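# Assemble the pet carrier: top on, door fitted and closed

## Task

Fit the carrier's top onto its base, set the door in place and close it, and make sure the finished carrier ends up standing upright.

## Robot and tools

Robot: two arms, left_arm and right_arm, each with a parallel two-finger gripper. Each gripper's fingers point along its own +z axis and close along its y axis. Scene frame: the origin is at table-top height, halfway between the two nominal bases. +z is up, +x points out over the table, and left_arm is on the +y side. Image sides do not follow the arm names. Calibrated bases: left_arm at (+0.033, +0.239, 0) m, quat_wxyz (+1.000, 0, 0, +0.010). right_arm at (-0.003, -0.248, 0) m, quat_wxyz (+1.000, 0, 0, -0.025). A camera stand is fixed behind the arms.

Results: end_effector_position (metres) and end_effector_quat_wxyz are given in that arm's own base frame. The position is the point between the finger pads, about 1 cm short of the fingertips. It can be wrong by a few cm, more at long reach. "Hand target" is the arm's last commanded pose after clipping, and the next offsets count from it. "Tool commands" lists the current command of each tool; if it is missing, each command is the last number sent. grip_measured is the finger motor position: +1 fully open, -1 closed. Joint positions end with the finger opening in metres. Joint torques are raw drive outputs in joint order: they are nonzero in free air, carry offsets and noise, and joints 1 to 3 wrap at ±28 N m. A "within noise" note on Joint velocities means that arm is still. Action-based calls also list step readings of position. Lines for MOTOR HOT, a fault, or a "move:" line may appear.

execute_actions(actions, cameras): actions is a list of actions. Each action is a table of up to 15 rows, and each row is one control step of 1/30 s. A shorter table repeats its last row until 15 steps are done. Every row has 14 numbers in [-1, 1]: left dx, dy, dz, rx, ry, rz, opening, then the same seven for right. Both arms are always given.
- dx to rz are offsets, not poses, along that arm's base axes, measured from the Hand target at the start of the action. They are not measured from the previous row. Each new action or call starts from the current Hand target, so repeating an offset keeps moving the arm.
- Scale: 1.0 = 0.6 m or 180 degrees. rx, ry, rz form one rotation vector, turning about the Hand target position. A translation longer than 1.0 is shortened along its direction.
- opening is absolute: +1 = 0.093 m open, -1 = closed.
- An all-zero pose re-commands the arm's Hand target.
- An empty actions list returns images plus the full state (scene number, task).
- cameras: a list of names, ["all"], or []. An unknown name invalidates the call.

move(target, speed, blend, opening_speed, grip_force, blocking, cameras): moves each gripper in a straight line toward target.
- target: one 14-number row as above, or a list of up to 15 rows. Every row is an offset from the same starting Hand targets.
- speed: m/s, 0.002 to 2.9, default 0.25. Turning is capped at twice that number in rad/s. Give one value, or one per target.
- blend: corner rounding in m, one value or one per target; 0 means stop at each target.
- opening_speed: per second on the -1..1 scale, at least 0.2.
- grip_force: newtons per pad, 10 to 50, one value or one per arm. It persists until changed. Low forces close slowly.
- blocking=false returns after about 0.5 s while the move continues.
- Timing: a whole move lasts at most 10 s and at least 0.5 s. Paths do not avoid obstacles or the other arm. Faster moves lag, stray and hit harder.
- The move: line reports done, off_target, moving, held, fault and so on, plus limits such as paced or held.

wait(seconds 0-10): lets time pass while commands are held; a running move continues. stop(): brakes a running move. zoom_image(camera, region=[x0,y0,x1,y1]): magnifies part of the latest image, at most 504x504 px. read_manual(section="licences") returns licence text only. finished_scene(scene): ends the scene (1 or 2); this cannot be undone.

Cameras (672x504 each): cam_head_left, cam_head_right, cam_high, cam_low, cam_left_wrist, cam_right_wrist. Fixed cameras are in the scene frame.

Control behaviour:
- The commanded orientation is clipped to within 40 degrees of the measured one each step.
- Friction and weight can leave the gripper short, low or tilted. Check each result and correct the tilt.
- Waiting does not close the gap to the target. Resend zeros, then send the remaining distance as an offset.
- To end a push against something, command the target back beyond where the gripper is.
- A 0 in the opening slot is a real command, so resend the current opening to keep it.

Gripping:
- Pads meet near -0.94. Add about 0.0208 per mm of object width to get the reading at contact; readings may be up to 0.02 high.
- For a firm hold on a rigid part, send at least 0.24 below the width reading. Sending just below it grips lightly.
- To keep holding, keep sending the same number. To release, send well above the width reading.
- Pads press about 50 to 65 N, and harder for a moment at first contact.

Avoid:
- Dropping parts, releasing moving parts, slams, hard hits or pushes.
- Letting anything leave the table.
- Arm-to-arm contact, including grabbing the other arm's fingers.
- Strain on the wrist camera cables.
- Paths near an arm's own base.
- Motor heat from long loaded or stretched holds: 75 °C warns, 90 °C folds the arm, 100 °C drops it.

Loose objects may get occasional small random pushes. The scene clock runs while you think.

Each tool is called as name(argument=value, ...) on one line, values as JSON.

## Session

execute_actions(actions=[])

Scene clock: 0.00 s.
left_arm: end_effector_position=(+0.3976, -0.0585, +0.1717) grip_measured=+1.000 end_effector_quat_wxyz=(+0.612, -0.079, +0.785, +0.050) | right_arm: end_effector_position=(+0.3050, +0.1261, +0.2989) grip_measured=+1.000 end_effector_quat_wxyz=(+0.619, +0.018, +0.785, +0.004)
Joint positions: left_arm=[-0.356 1.385 0.563 0.535 -0.519 -0.165 0.093] | right_arm=[0.739 0.969 0.851 -0.202 0.73 0.247 0.093]
Joint velocities: within noise
Joint torques (N m): no reading
Motor temperatures (°C): left_arm=[28 31 35 34 28 27 25] | right_arm=[27 45 42 27 24 27 26]
Heat: left arm: 35 °C; right arm: 45 °C.
Hand target: left_arm +0.3998, -0.0593, +0.1811; +0.621, -0.083, +0.778, +0.046 | right_arm +0.3046, +0.1259, +0.3000; +0.618, +0.017, +0.786, +0.004
Tool commands: left_gripper/opening=+1.0 right_gripper/opening=+1.0

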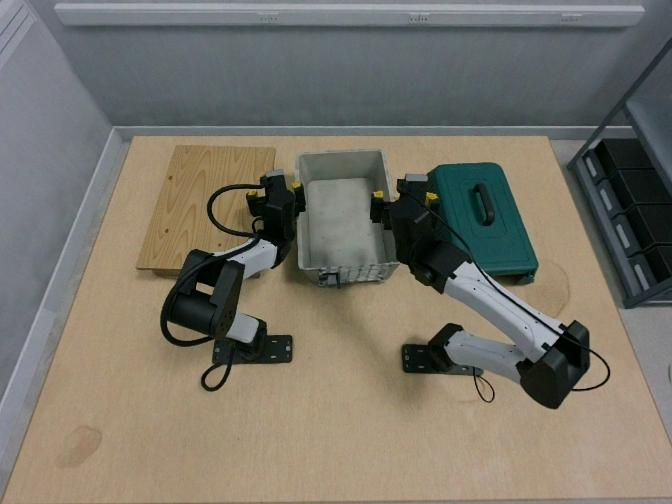

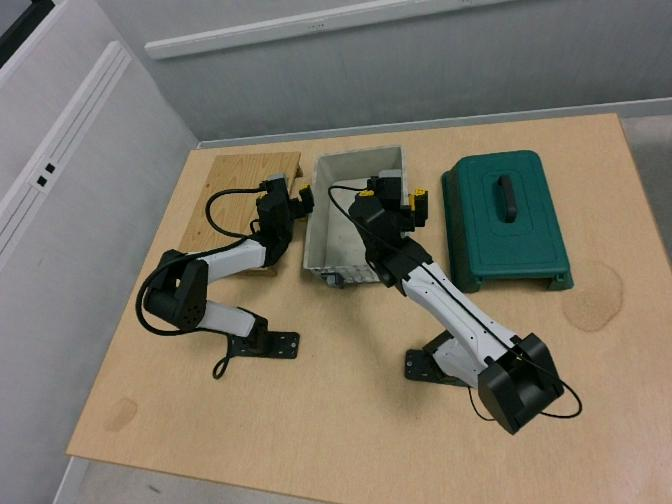

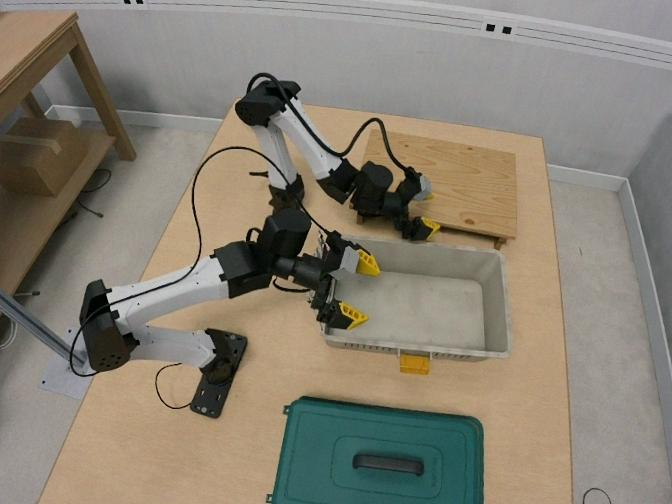

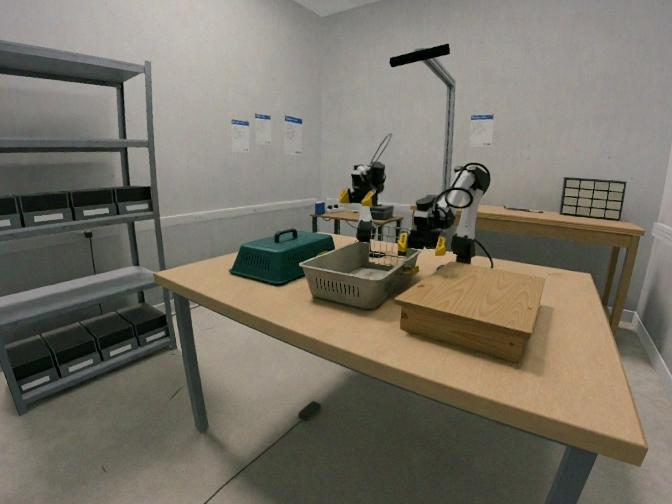

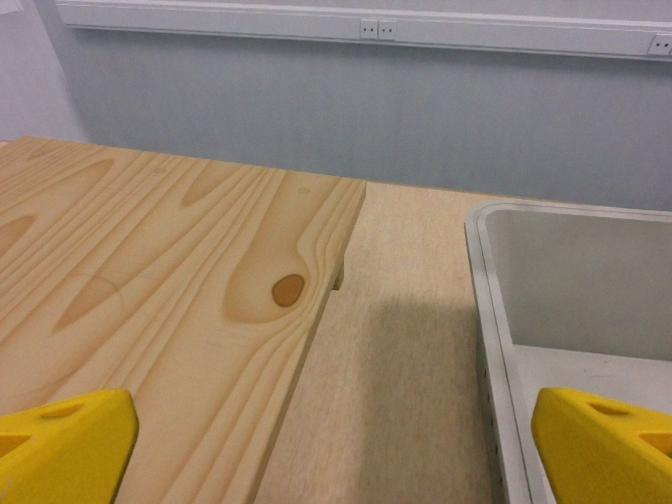

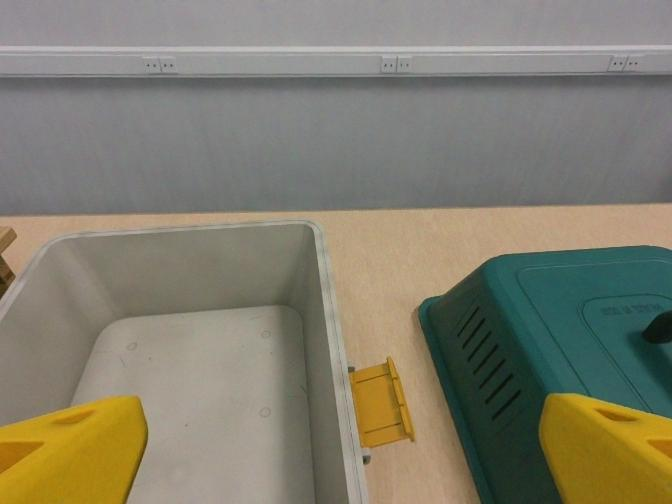

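zoom_image(camera="cam_high", region=[270, 200, 530, 394])

zoom_image(camera="cam_head_left", region=[280, 140, 420, 300])

zoom_image(camera="cam_head_right", region=[430, 140, 590, 300])

Scaled by 1.938 from the camera's 672x504 image, which has a finer 960x720 frame.

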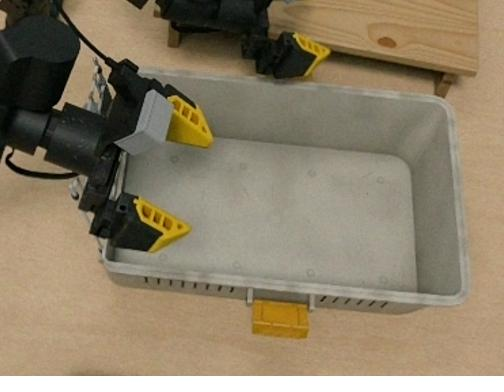

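Scaled by 3.150 from the camera's 672x504 image, which has a finer 960x720 frame.

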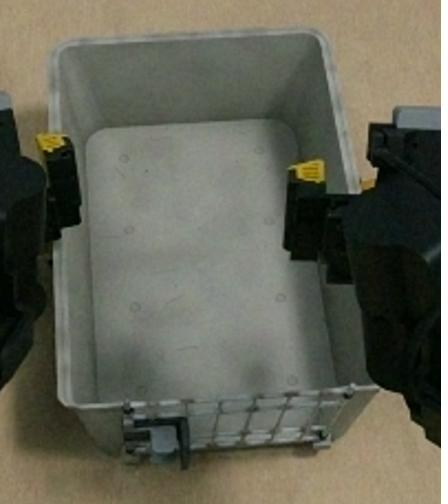

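Scaled by 3.150 from the camera's 672x504 image, which has a finer 960x720 frame.

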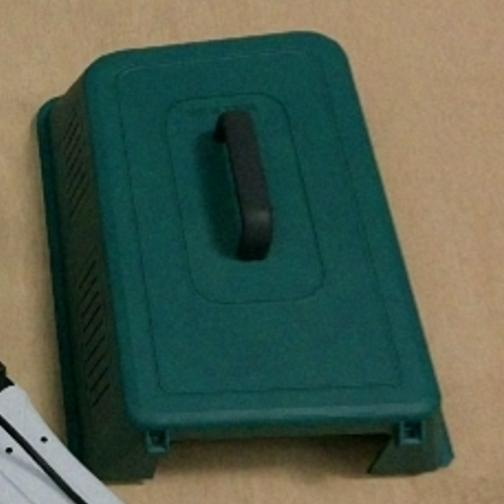

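move(target=[[-0.25,0.065,0.365,0.005,0.05,-0.05,-1,0.05,-0.05,0.08,0,0.03,0,0],[-0.5,-0.193,0.388,0.021,0.149,-0.17,-1,0.16,-0.41,0,0,0.07,0,0]], speed=0.25, blend=[0.04,0], cameras=["cam_right_wrist","cam_left_wrist","cam_high"])

Scene clock: 54.53 s.
left_arm: end_effector_position=(+0.0996, -0.1766, +0.4068) grip_measured=-0.981 end_effector_quat_wxyz=(+0.434, +0.223, +0.847, -0.213) | right_arm: end_effector_position=(+0.3989, -0.1190, +0.2948) grip_measured=+0.002 end_effector_quat_wxyz=(+0.526, +0.023, +0.850, +0.001)
Joint positions: left_arm=[-1.667 1.058 1.784 -1.555 -0.76 -0.842 0] | right_arm=[-0.434 1.338 1.237 -0.399 -0.363 -0.163 0.045]
Joint torques (N m): left_arm=[-1.03 0.46 7.69 1.71 -0.6 -0.06] | right_arm=[-0.23 -5.45 9.32 1.71 -0.24 -0.2]
Motor temperatures (°C): left_arm=[28 32 40 38 28 27 25] | right_arm=[27 43 51 32 24 27 25]
Heat: left arm: 40 °C; right arm: 51 °C.
Hand target: left_arm +0.0998, -0.1750, +0.4140; +0.418, +0.156, +0.892, -0.076 | right_arm +0.4007, -0.1200, +0.3000; +0.528, +0.018, +0.849, +0.002
Off the commanded pose: left_arm 0.007 m, 18 deg | right_arm 0.006 m, 1 deg.
joint sent to its limit (left arm) — joint 4 (wrist pitch), lower limit. The joint targets are off in orientation, not in position.
move: off_target (left_arm)
Images, in order (width x height): cam_high 672x504, cam_left_wrist 672x504, cam_right_wrist 672x504.

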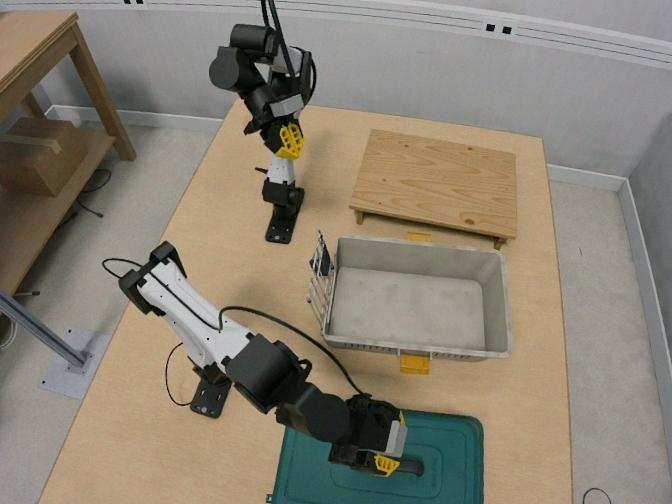

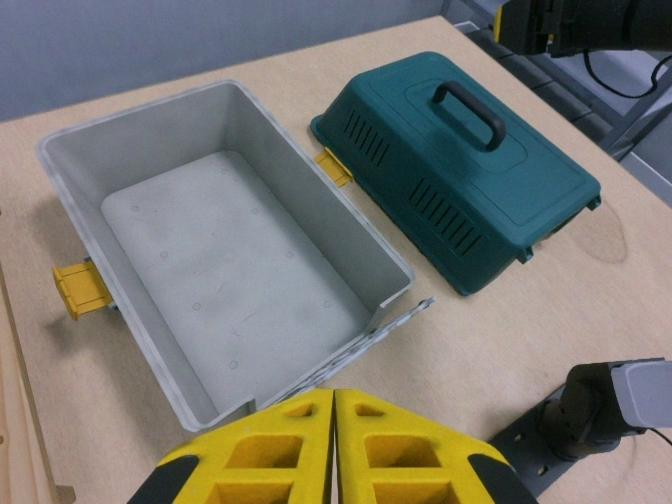

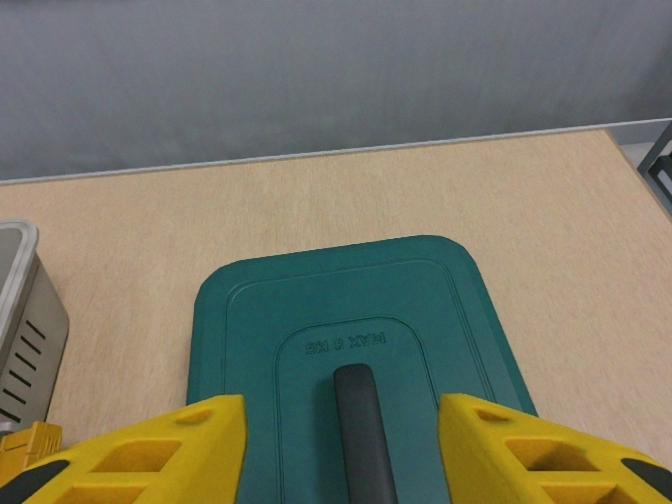

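move(target=[0,0,0,0,0,0,-1,0,-0.012,-0.12,0.0,0,0.042,0], speed=0.15, cameras=["cam_right_wrist"])

Scene clock: 69.43 s.
left_arm: end_effector_position=(+0.0996, -0.1766, +0.4068) grip_measured=-0.981 end_effector_quat_wxyz=(+0.434, +0.223, +0.847, -0.213) | right_arm: end_effector_position=(+0.4015, -0.1262, +0.2326) grip_measured=+0.002 end_effector_quat_wxyz=(+0.529, -0.036, +0.847, +0.034)
Joint positions: left_arm=[-1.667 1.058 1.784 -1.555 -0.76 -0.842 0] | right_arm=[-0.515 1.398 1.042 -0.185 -0.551 -0.284 0.045]
Joint torques (N m): left_arm=[-0.99 0.46 7.71 1.71 -0.6 -0.06] | right_arm=[-0.43 -6.23 6.63 1.76 -0.25 -0.2]
Heat: left arm: 39 °C; right arm: 53 °C.
Hand target: left_arm +0.0998, -0.1750, +0.4140; +0.418, +0.156, +0.892, -0.076 | right_arm +0.4006, -0.1272, +0.2279; +0.527, -0.038, +0.848, +0.037
Off the commanded pose: left_arm 0.007 m, 18 deg | right_arm 0.005 m, 1 deg.
joint sent to its limit (left arm) — joint 4 (wrist pitch), lower limit. The joint targets are off in orientation, not in position.
move: off_target (left_arm)
Images, in order (width x height): cam_right_wrist 672x504.

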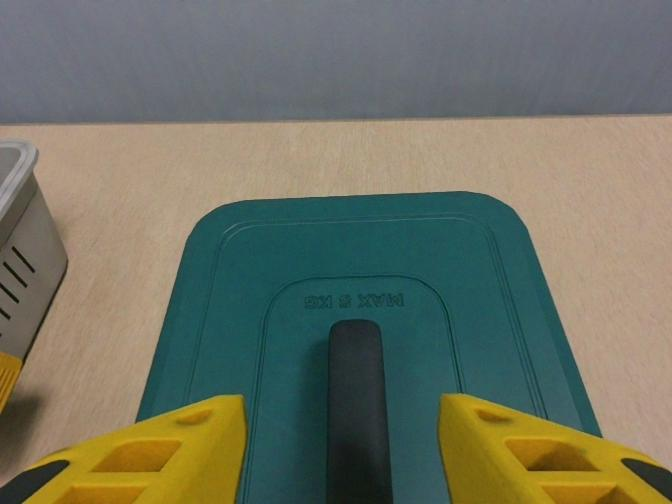

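move(target=[0,0,0,0,0,0,-1,0,-0.01,-0.117,0.0,0,0.006,0], speed=0.12, cameras=["cam_right_wrist"])

Scene clock: 75.70 s.
left_arm: end_effector_position=(+0.0996, -0.1766, +0.4068) grip_measured=-0.981 end_effector_quat_wxyz=(+0.434, +0.223, +0.847, -0.213) | right_arm: end_effector_position=(+0.4027, -0.1323, +0.1637) grip_measured=+0.002 end_effector_quat_wxyz=(+0.529, -0.046, +0.846, +0.038)
Joint positions: left_arm=[-1.667 1.058 1.784 -1.555 -0.76 -0.842 0] | right_arm=[-0.54 1.495 0.844 0.098 -0.589 -0.312 0.045]
Joint torques (N m): left_arm=[-0.99 0.46 7.71 1.71 -0.6 -0.06] | right_arm=[-0.5 -6.49 6.05 1.73 -0.29 -0.19]
Heat: left arm: 39 °C; right arm: 52 °C.
Hand target: left_arm +0.0998, -0.1750, +0.4140; +0.418, +0.156, +0.892, -0.076 | right_arm +0.4006, -0.1332, +0.1579; +0.526, -0.046, +0.848, +0.042
Off the commanded pose: left_arm 0.007 m, 18 deg | right_arm 0.006 m, 1 deg.
joint sent to its limit (left arm) — joint 4 (wrist pitch), lower limit. The joint targets are off in orientation, not in position.
move: off_target (left_arm)
Images, in order (width x height): cam_right_wrist 672x504.

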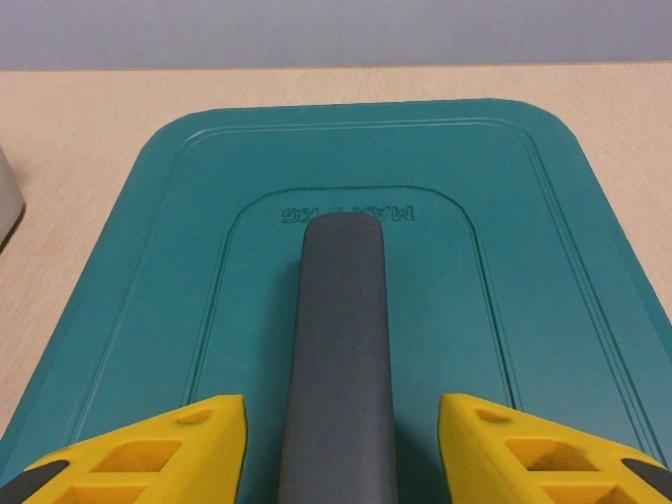

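move(target=[[0.02,-0.09,-0.25,-0.014,-0.08,0.055,-1,0,0,0,0,0,0,0],[0.04,-0.091,-0.5,-0.027,-0.163,0.109,-1,0,0,0,0,0,0,0]], speed=0.2, blend=[0.03,0], cameras=["cam_left_wrist","cam_high","cam_head_left"])

zoom_image(camera="cam_high", region=[230, 200, 390, 320])

Scene clock: 91.27 s.
left_arm: end_effector_position=(+0.1224, -0.2270, +0.1235) grip_measured=-0.981 end_effector_quat_wxyz=(+0.628, +0.045, +0.777, +0.001) | right_arm: end_effector_position=(+0.4027, -0.1324, +0.1638) grip_measured=+0.002 end_effector_quat_wxyz=(+0.530, -0.046, +0.846, +0.038)
Joint positions: left_arm=[-1.761 1.722 0.833 -1.235 -1.32 -2.079 0] | right_arm=[-0.54 1.495 0.844 0.098 -0.589 -0.312 0.045]
Joint torques (N m): left_arm=[0.87 -3.77 4.11 0.19 -0.53 -0.05] | right_arm=[-0.49 -6.49 6.02 1.74 -0.3 -0.19]
Heat: left arm: 39 °C; right arm: 50 °C.
Hand target: left_arm +0.1238, -0.2296, +0.1139; +0.642, +0.000, +0.767, +0.001 | right_arm +0.4006, -0.1332, +0.1578; +0.526, -0.046, +0.848, +0.042
Off the commanded pose: left_arm 0.010 m, 6 deg | right_arm 0.006 m, 1 deg.
joint sent to its limit (left arm) — joint 6 (wrist roll), lower limit. The joint targets are off in orientation, not in position.
move: off_target (left_arm)
Images, in order (width x height): cam_head_left 672x504, cam_high 672x504, cam_left_wrist 672x504.

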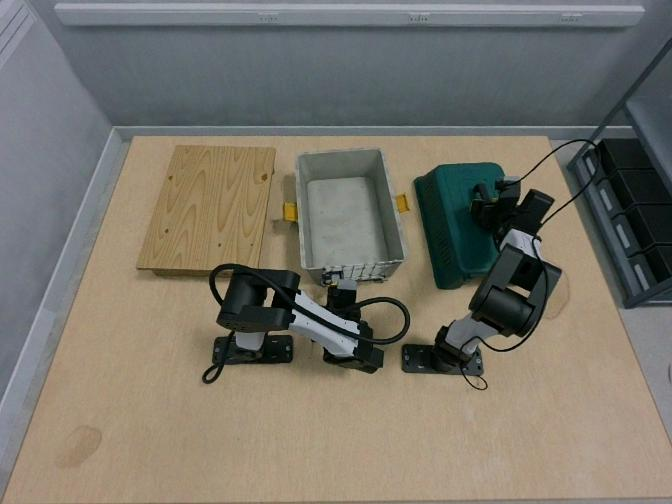

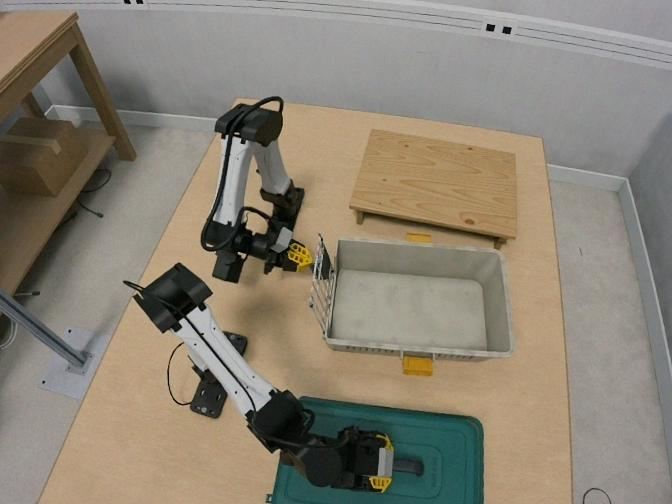

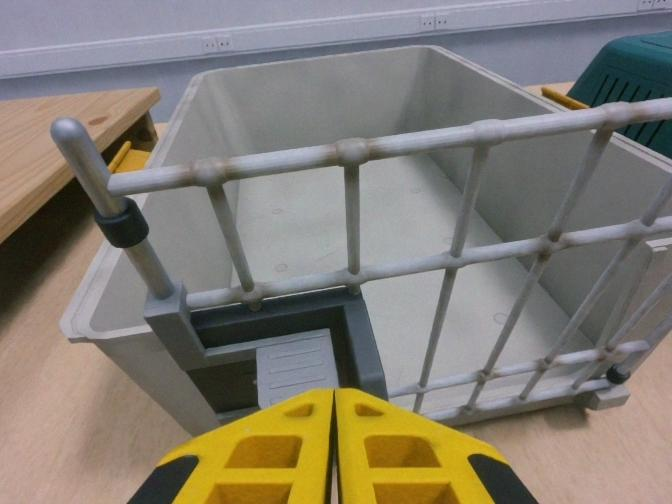

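Scaled by 3.150 from the camera's 672x504 image, which has a finer 960x720 frame.

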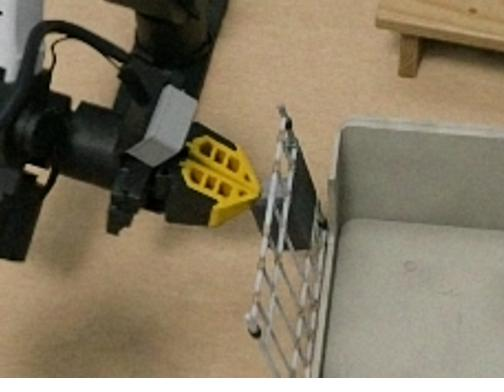

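move(target=[-0.01,-0.055,0,0,0,-0.1,-1,0,0,0,0,0,0,0], speed=0.1, cameras=["cam_left_wrist","cam_high"])

zoom_image(camera="cam_high", region=[230, 200, 390, 320])

Scene clock: 106.33 s.
left_arm: end_effector_position=(+0.1172, -0.2626, +0.1108) grip_measured=-0.981 end_effector_quat_wxyz=(+0.636, +0.129, +0.756, -0.085) | right_arm: end_effector_position=(+0.4027, -0.1324, +0.1638) grip_measured=+0.002 end_effector_quat_wxyz=(+0.530, -0.046, +0.846, +0.038)
Joint positions: left_arm=[-1.761 1.473 0.477 -0.016 -1.36 -0.965 0] | right_arm=[-0.54 1.495 0.844 0.098 -0.589 -0.312 0.045]
Joint torques (N m): left_arm=[0.05 -6.05 5.52 1.49 -0.53 0.07] | right_arm=[-0.5 -6.49 6.04 1.74 -0.3 -0.19]
Heat: left arm: 38 °C; right arm: 49 °C.
Hand target: left_arm +0.1178, -0.2626, +0.1139; +0.634, +0.120, +0.757, -0.099 | right_arm +0.4006, -0.1332, +0.1578; +0.526, -0.046, +0.848, +0.042
Off the commanded pose: left_arm 0.003 m, 2 deg | right_arm 0.006 m, 1 deg.
move: done
Images, in order (width x height): cam_high 672x504, cam_left_wrist 672x504.

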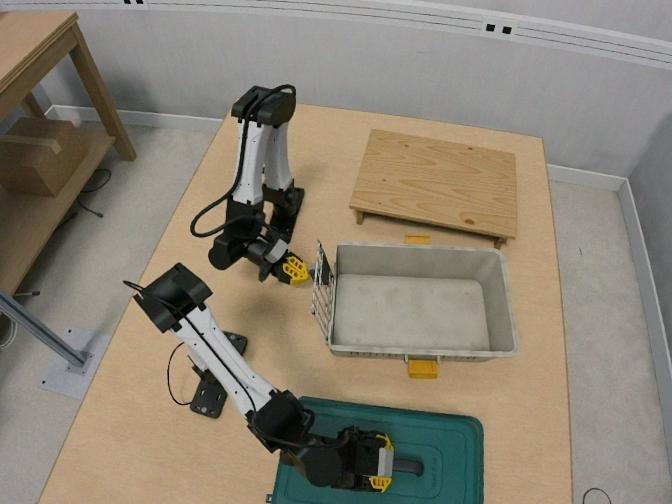

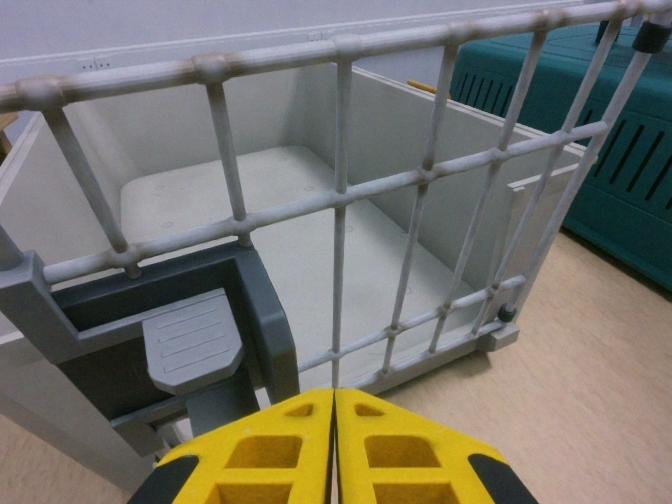

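Scaled by 3.150 from the camera's 672x504 image, which has a finer 960x720 frame.

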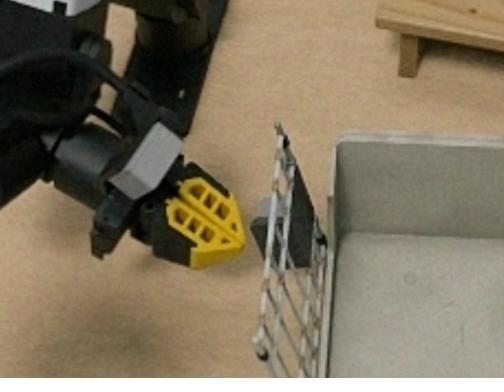

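move(target=[0.075,-0.022,0,0,0,0,-1,0,0,0,0,0,0,0], speed=0.06, cameras=["cam_left_wrist","cam_high","cam_head_left"])

zoom_image(camera="cam_high", region=[230, 200, 390, 320])

zoom_image(camera="cam_head_left", region=[295, 230, 415, 300])

Scene clock: 119.57 s.
left_arm: end_effector_position=(+0.1608, -0.2763, +0.1163) grip_measured=-0.981 end_effector_quat_wxyz=(+0.635, +0.121, +0.756, -0.096) | right_arm: end_effector_position=(+0.4027, -0.1324, +0.1638) grip_measured=+0.002 end_effector_quat_wxyz=(+0.530, -0.046, +0.846, +0.038)
Joint positions: left_arm=[-1.558 1.5 0.375 0.617 -1.206 -0.471 0] | right_arm=[-0.54 1.495 0.844 0.098 -0.589 -0.312 0.045]
Joint torques (N m): left_arm=[0.75 -3.56 5.42 2.1 -0.19 0.09] | right_arm=[-0.5 -6.48 6.02 1.73 -0.3 -0.19]
Heat: left arm: 38 °C; right arm: 49 °C.
Hand target: left_arm +0.1628, -0.2758, +0.1138; +0.634, +0.120, +0.757, -0.100 | right_arm +0.4006, -0.1332, +0.1578; +0.526, -0.046, +0.848, +0.042
Off the commanded pose: left_arm 0.003 m, 0 deg | right_arm 0.006 m, 1 deg.
move: done
Images, in order (width x height): cam_head_left 672x504, cam_high 672x504, cam_left_wrist 672x504.

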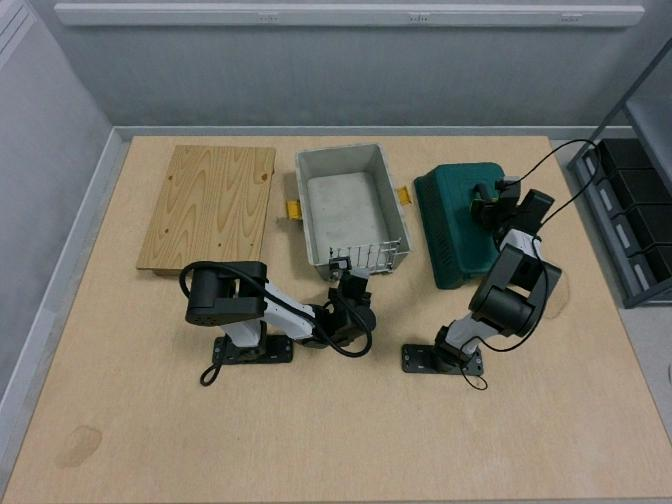

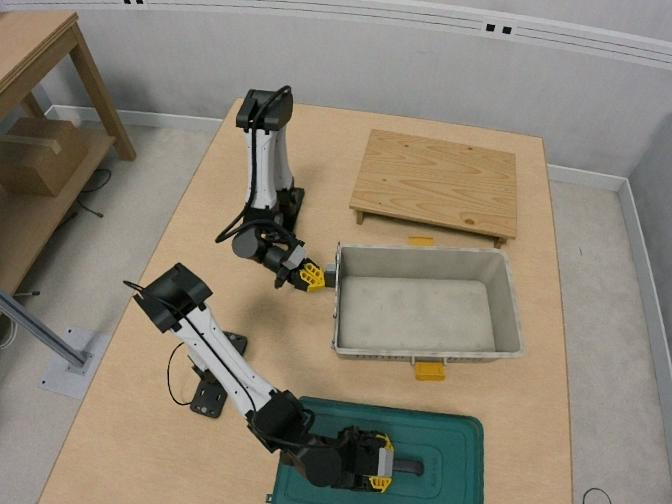

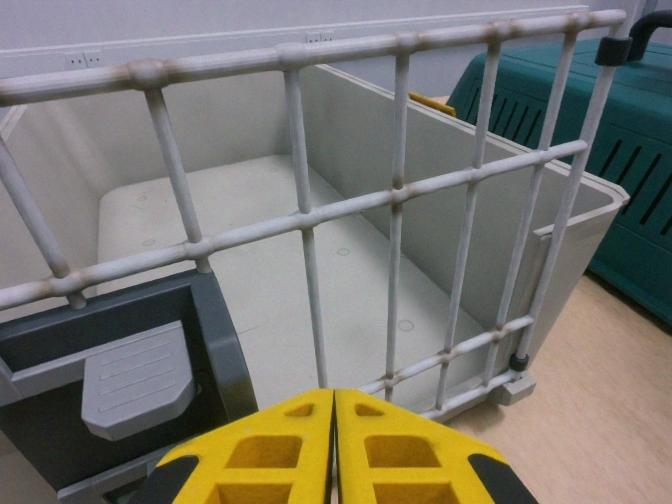

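Scaled by 3.150 from the camera's 672x504 image, which has a finer 960x720 frame.

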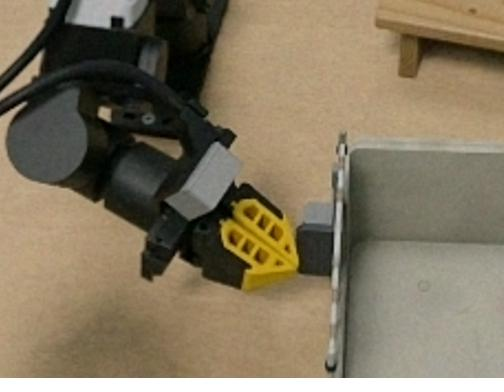

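Scaled by 4.200 from the camera's 672x504 image, which has a finer 960x720 frame.

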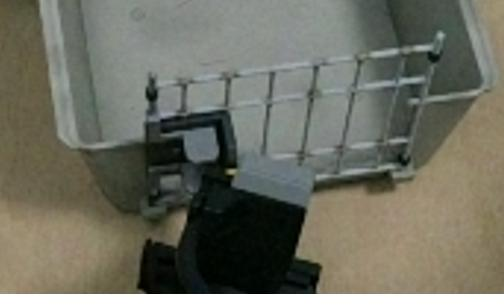

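move(target=[[-0.05,0.01,0,0,0,0,-1,0,0,0,0,0,0,0],[-0.05,-0.045,0.0,0,0,0.0,-1,0,0,0,0,0,0,0]], speed=0.06, cameras=["cam_left_wrist","cam_high","cam_head_left"])

zoom_image(camera="cam_high", region=[230, 200, 390, 320])

zoom_image(camera="cam_head_left", region=[295, 230, 415, 300])

Scene clock: 136.70 s.
left_arm: end_effector_position=(+0.1317, -0.2952, +0.1066) grip_measured=-0.981 end_effector_quat_wxyz=(+0.631, +0.136, +0.759, -0.088) | right_arm: end_effector_position=(+0.4027, -0.1324, +0.1638) grip_measured=+0.002 end_effector_quat_wxyz=(+0.530, -0.046, +0.846, +0.038)
Joint positions: left_arm=[-1.675 1.585 0.497 0.345 -1.288 -0.683 0] | right_arm=[-0.54 1.495 0.844 0.098 -0.589 -0.312 0.045]
Joint torques (N m): left_arm=[0.25 -4.25 8.91 1.88 -0.55 0.06] | right_arm=[-0.49 -6.49 6.05 1.73 -0.3 -0.19]
Motor temperatures (°C): left_arm=[28 32 37 37 28 27 25] | right_arm=[27 45 48 37 24 27 25]
Heat: left arm: 37 °C; right arm: 48 °C.
Hand target: left_arm +0.1328, -0.3028, +0.1139; +0.634, +0.120, +0.757, -0.100 | right_arm +0.4006, -0.1332, +0.1578; +0.526, -0.046, +0.848, +0.042
Off the commanded pose: left_arm 0.011 m, 2 deg | right_arm 0.006 m, 1 deg.
move: off_target (left_arm)
Images, in order (width x height): cam_head_left 672x504, cam_high 672x504, cam_left_wrist 672x504.

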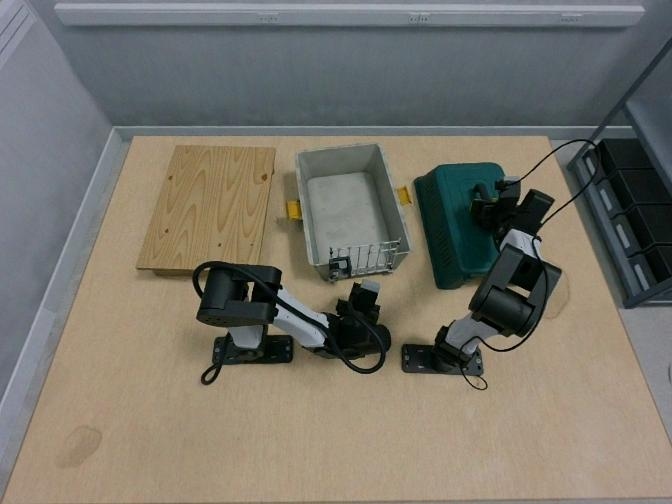

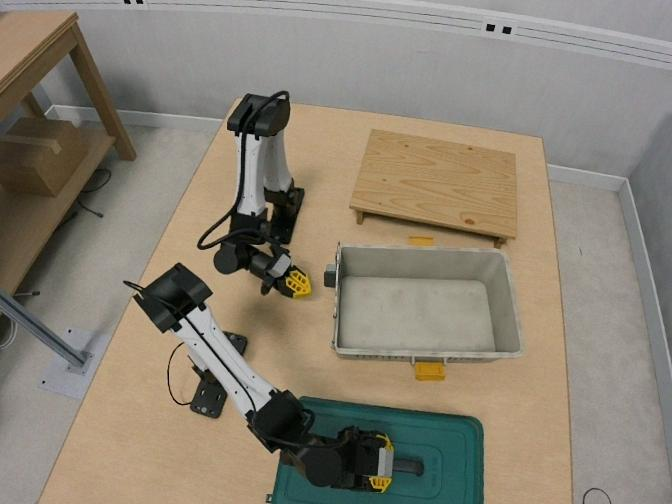

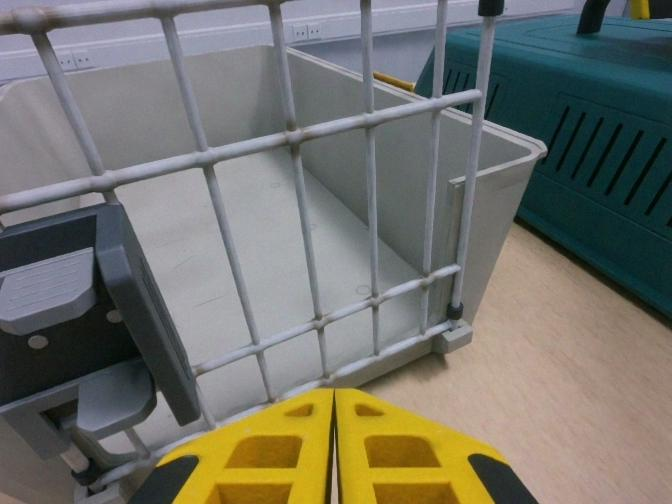

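Scaled by 3.150 from the camera's 672x504 image, which has a finer 960x720 frame.

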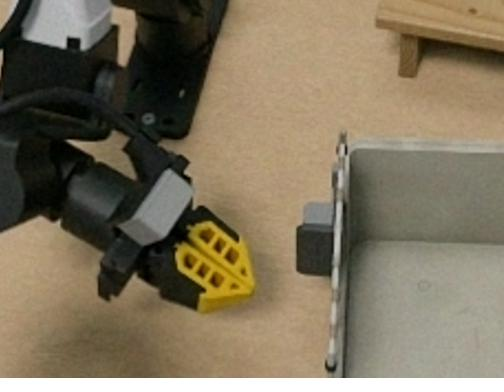

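Scaled by 4.200 from the camera's 672x504 image, which has a finer 960x720 frame.

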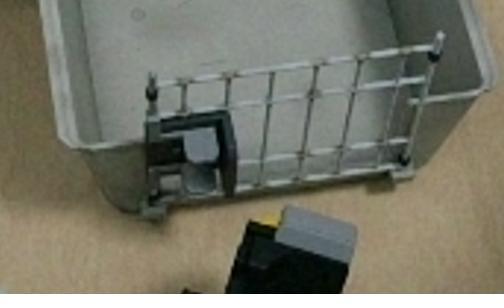

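move(target=[[0.02,0.004,0,0,0,0,-0.6,0,0,0,0,0,0,0],[0.045,0.004,0,0,0,0,-0.6,0,0,0,0,0,0,0]], speed=0.04, cameras=["cam_left_wrist","cam_high","cam_head_left"])

zoom_image(camera="cam_high", region=[230, 200, 390, 320])

Scene clock: 155.27 s.
left_arm: end_effector_position=(+0.1580, -0.3006, +0.1168) grip_measured=-0.601 end_effector_quat_wxyz=(+0.636, +0.120, +0.756, -0.096) | right_arm: end_effector_position=(+0.4027, -0.1324, +0.1638) grip_measured=+0.002 end_effector_quat_wxyz=(+0.530, -0.046, +0.846, +0.038)
Joint positions: left_arm=[-1.571 1.591 0.472 0.594 -1.218 -0.491 0.016] | right_arm=[-0.54 1.495 0.844 0.098 -0.589 -0.312 0.045]
Joint torques (N m): left_arm=[0.61 -4.33 5.44 2.03 -0.18 0.13] | right_arm=[-0.5 -6.49 6.02 1.74 -0.3 -0.19]
Heat: left arm: 39 °C; right arm: 48 °C.
Hand target: left_arm +0.1598, -0.3004, +0.1139; +0.634, +0.120, +0.757, -0.100 | right_arm +0.4006, -0.1332, +0.1578; +0.526, -0.046, +0.848, +0.042
Off the commanded pose: left_arm 0.003 m, 0 deg | right_arm 0.006 m, 1 deg.
move: done
Images, in order (width x height): cam_head_left 672x504, cam_high 672x504, cam_left_wrist 672x504.

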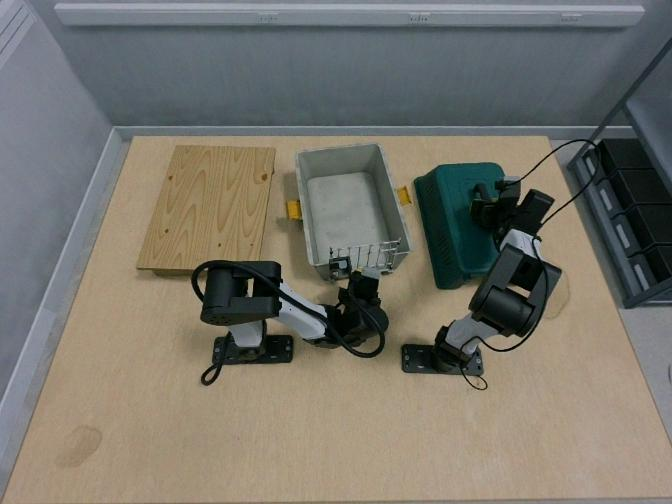

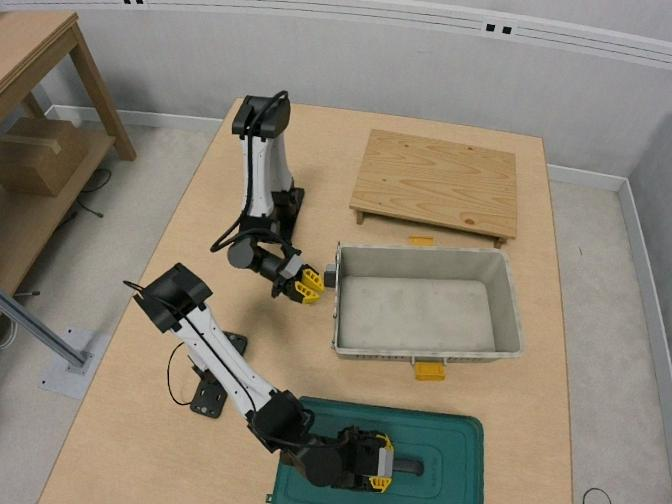

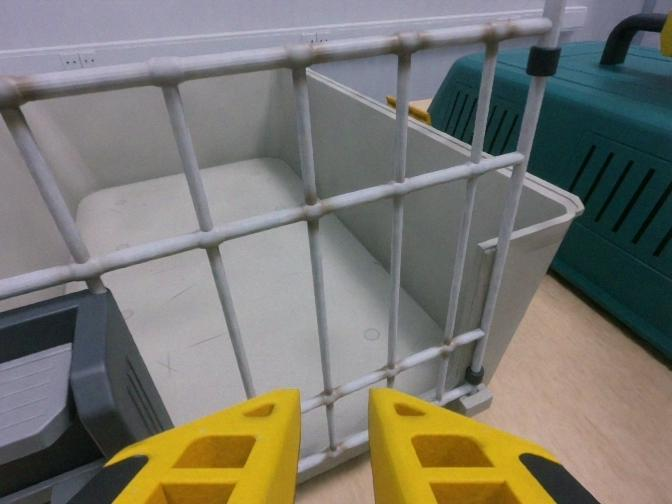

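Scaled by 3.150 from the camera's 672x504 image, which has a finer 960x720 frame.

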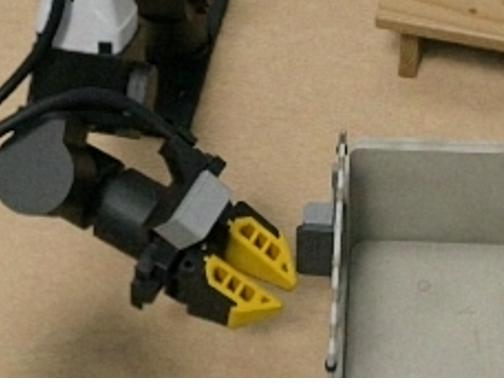

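move(target=[[0.05,-0.012,0,0,0,0,-0.6,0,0,0,0,0,0,0]], speed=0.04, cameras=["cam_left_wrist","cam_high"])

zoom_image(camera="cam_high", region=[230, 200, 390, 320])

Scene clock: 163.40 s.
left_arm: end_effector_position=(+0.1866, -0.3068, +0.1136) grip_measured=-0.601 end_effector_quat_wxyz=(+0.633, +0.125, +0.758, -0.095) | right_arm: end_effector_position=(+0.4027, -0.1324, +0.1638) grip_measured=+0.002 end_effector_quat_wxyz=(+0.530, -0.046, +0.846, +0.038)
Joint positions: left_arm=[-1.458 1.647 0.472 0.758 -1.111 -0.364 0.016] | right_arm=[-0.54 1.495 0.844 0.098 -0.589 -0.312 0.045]
Joint torques (N m): left_arm=[0.88 -4.71 6.12 2.32 -0.15 0.09] | right_arm=[-0.49 -6.5 6.06 1.74 -0.3 -0.19]
Heat: left arm: 38 °C; right arm: 48 °C.
Hand target: left_arm +0.1898, -0.3076, +0.1139; +0.634, +0.120, +0.757, -0.100 | right_arm +0.4006, -0.1332, +0.1578; +0.526, -0.046, +0.848, +0.042
Off the commanded pose: left_arm 0.003 m, 1 deg | right_arm 0.006 m, 1 deg.
move: done
Images, in order (width x height): cam_high 672x504, cam_left_wrist 672x504.

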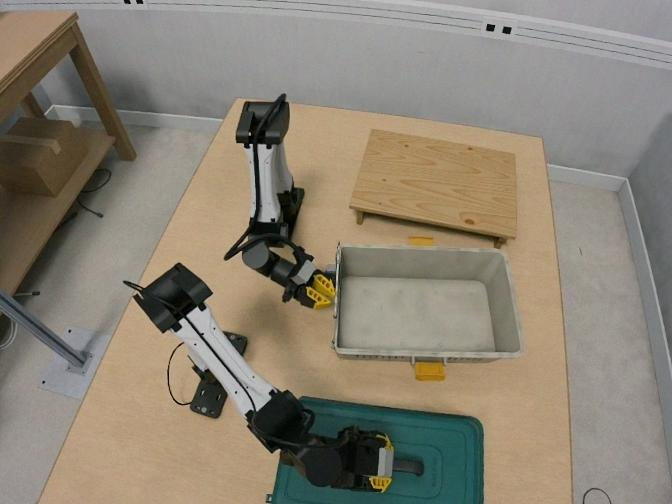

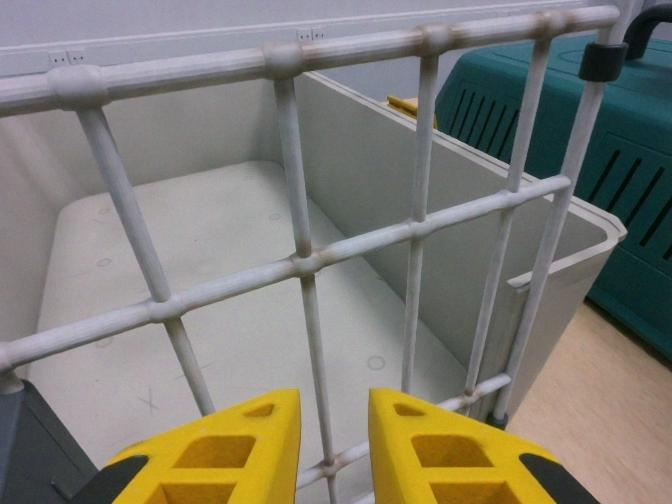

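Scaled by 3.150 from the camera's 672x504 image, which has a finer 960x720 frame.

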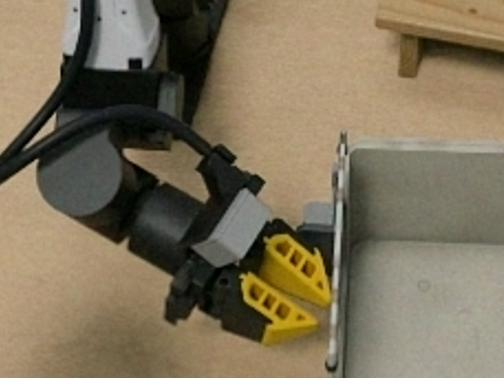

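Tips almost at the door; bar between. Advance 1.5 cm and close.

move(target=[[0.027,-0.006,0,0,0,0,-0.6,0,0,0,0,0,0,0],[0.027,-0.006,0,0,0,0,-1,0,0,0,0,0,0,0]], speed=0.04, opening_speed=0.3, cameras=["cam_left_wrist","cam_high"])

zoom_image(camera="cam_high", region=[230, 200, 390, 320])

Scene clock: 172.77 s.
left_arm: end_effector_position=(+0.2030, -0.3072, +0.1126) grip_measured=-0.975 end_effector_quat_wxyz=(+0.634, +0.122, +0.758, -0.096) | right_arm: end_effector_position=(+0.4027, -0.1324, +0.1638) grip_measured=+0.002 end_effector_quat_wxyz=(+0.530, -0.046, +0.846, +0.038)
Joint positions: left_arm=[-1.396 1.674 0.472 0.833 -1.056 -0.315 0] | right_arm=[-0.54 1.495 0.844 0.098 -0.589 -0.312 0.045]
Joint torques (N m): left_arm=[0.65 -4.56 7.56 2.09 -0.11 0.1] | right_arm=[-0.5 -6.49 6.04 1.73 -0.29 -0.19]
Heat: left arm: 38 °C; right arm: 48 °C.
Hand target: left_arm +0.2060, -0.3112, +0.1139; +0.634, +0.120, +0.757, -0.100 | right_arm +0.4006, -0.1332, +0.1578; +0.526, -0.046, +0.848, +0.042
Off the commanded pose: left_arm 0.005 m, 0 deg | right_arm 0.006 m, 1 deg.
move: done
Images, in order (width x height): cam_high 672x504, cam_left_wrist 672x504.

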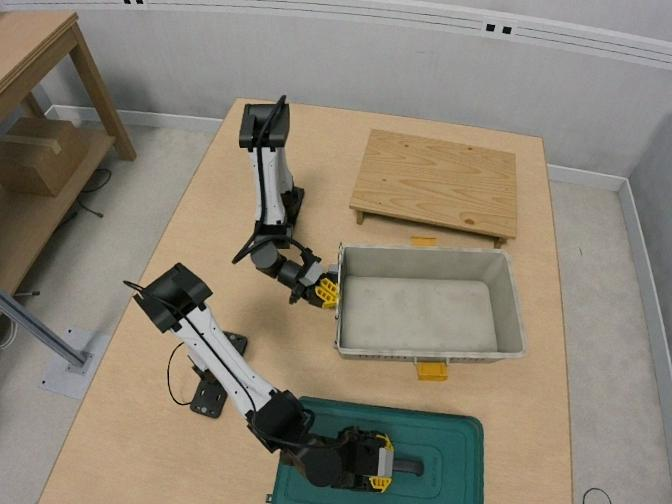

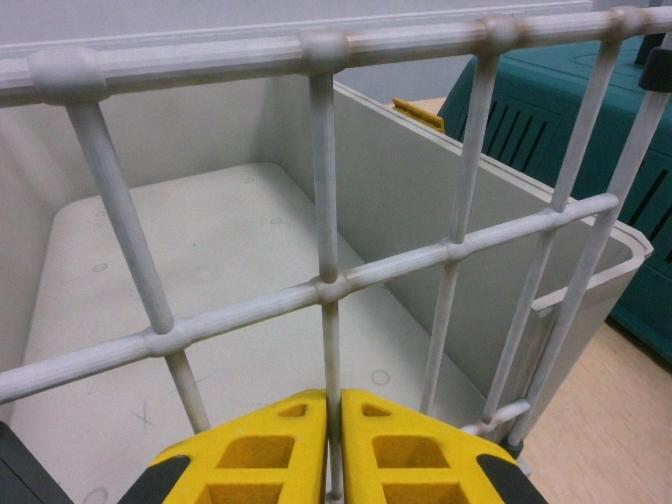

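Scaled by 3.150 from the camera's 672x504 image, which has a finer 960x720 frame.

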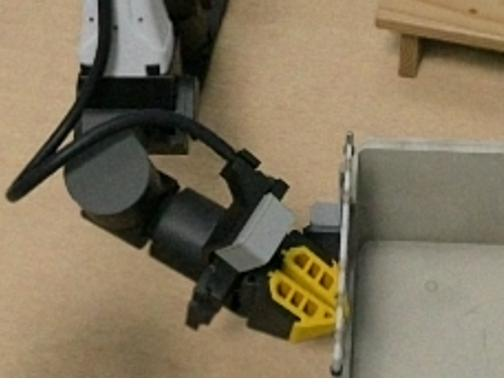

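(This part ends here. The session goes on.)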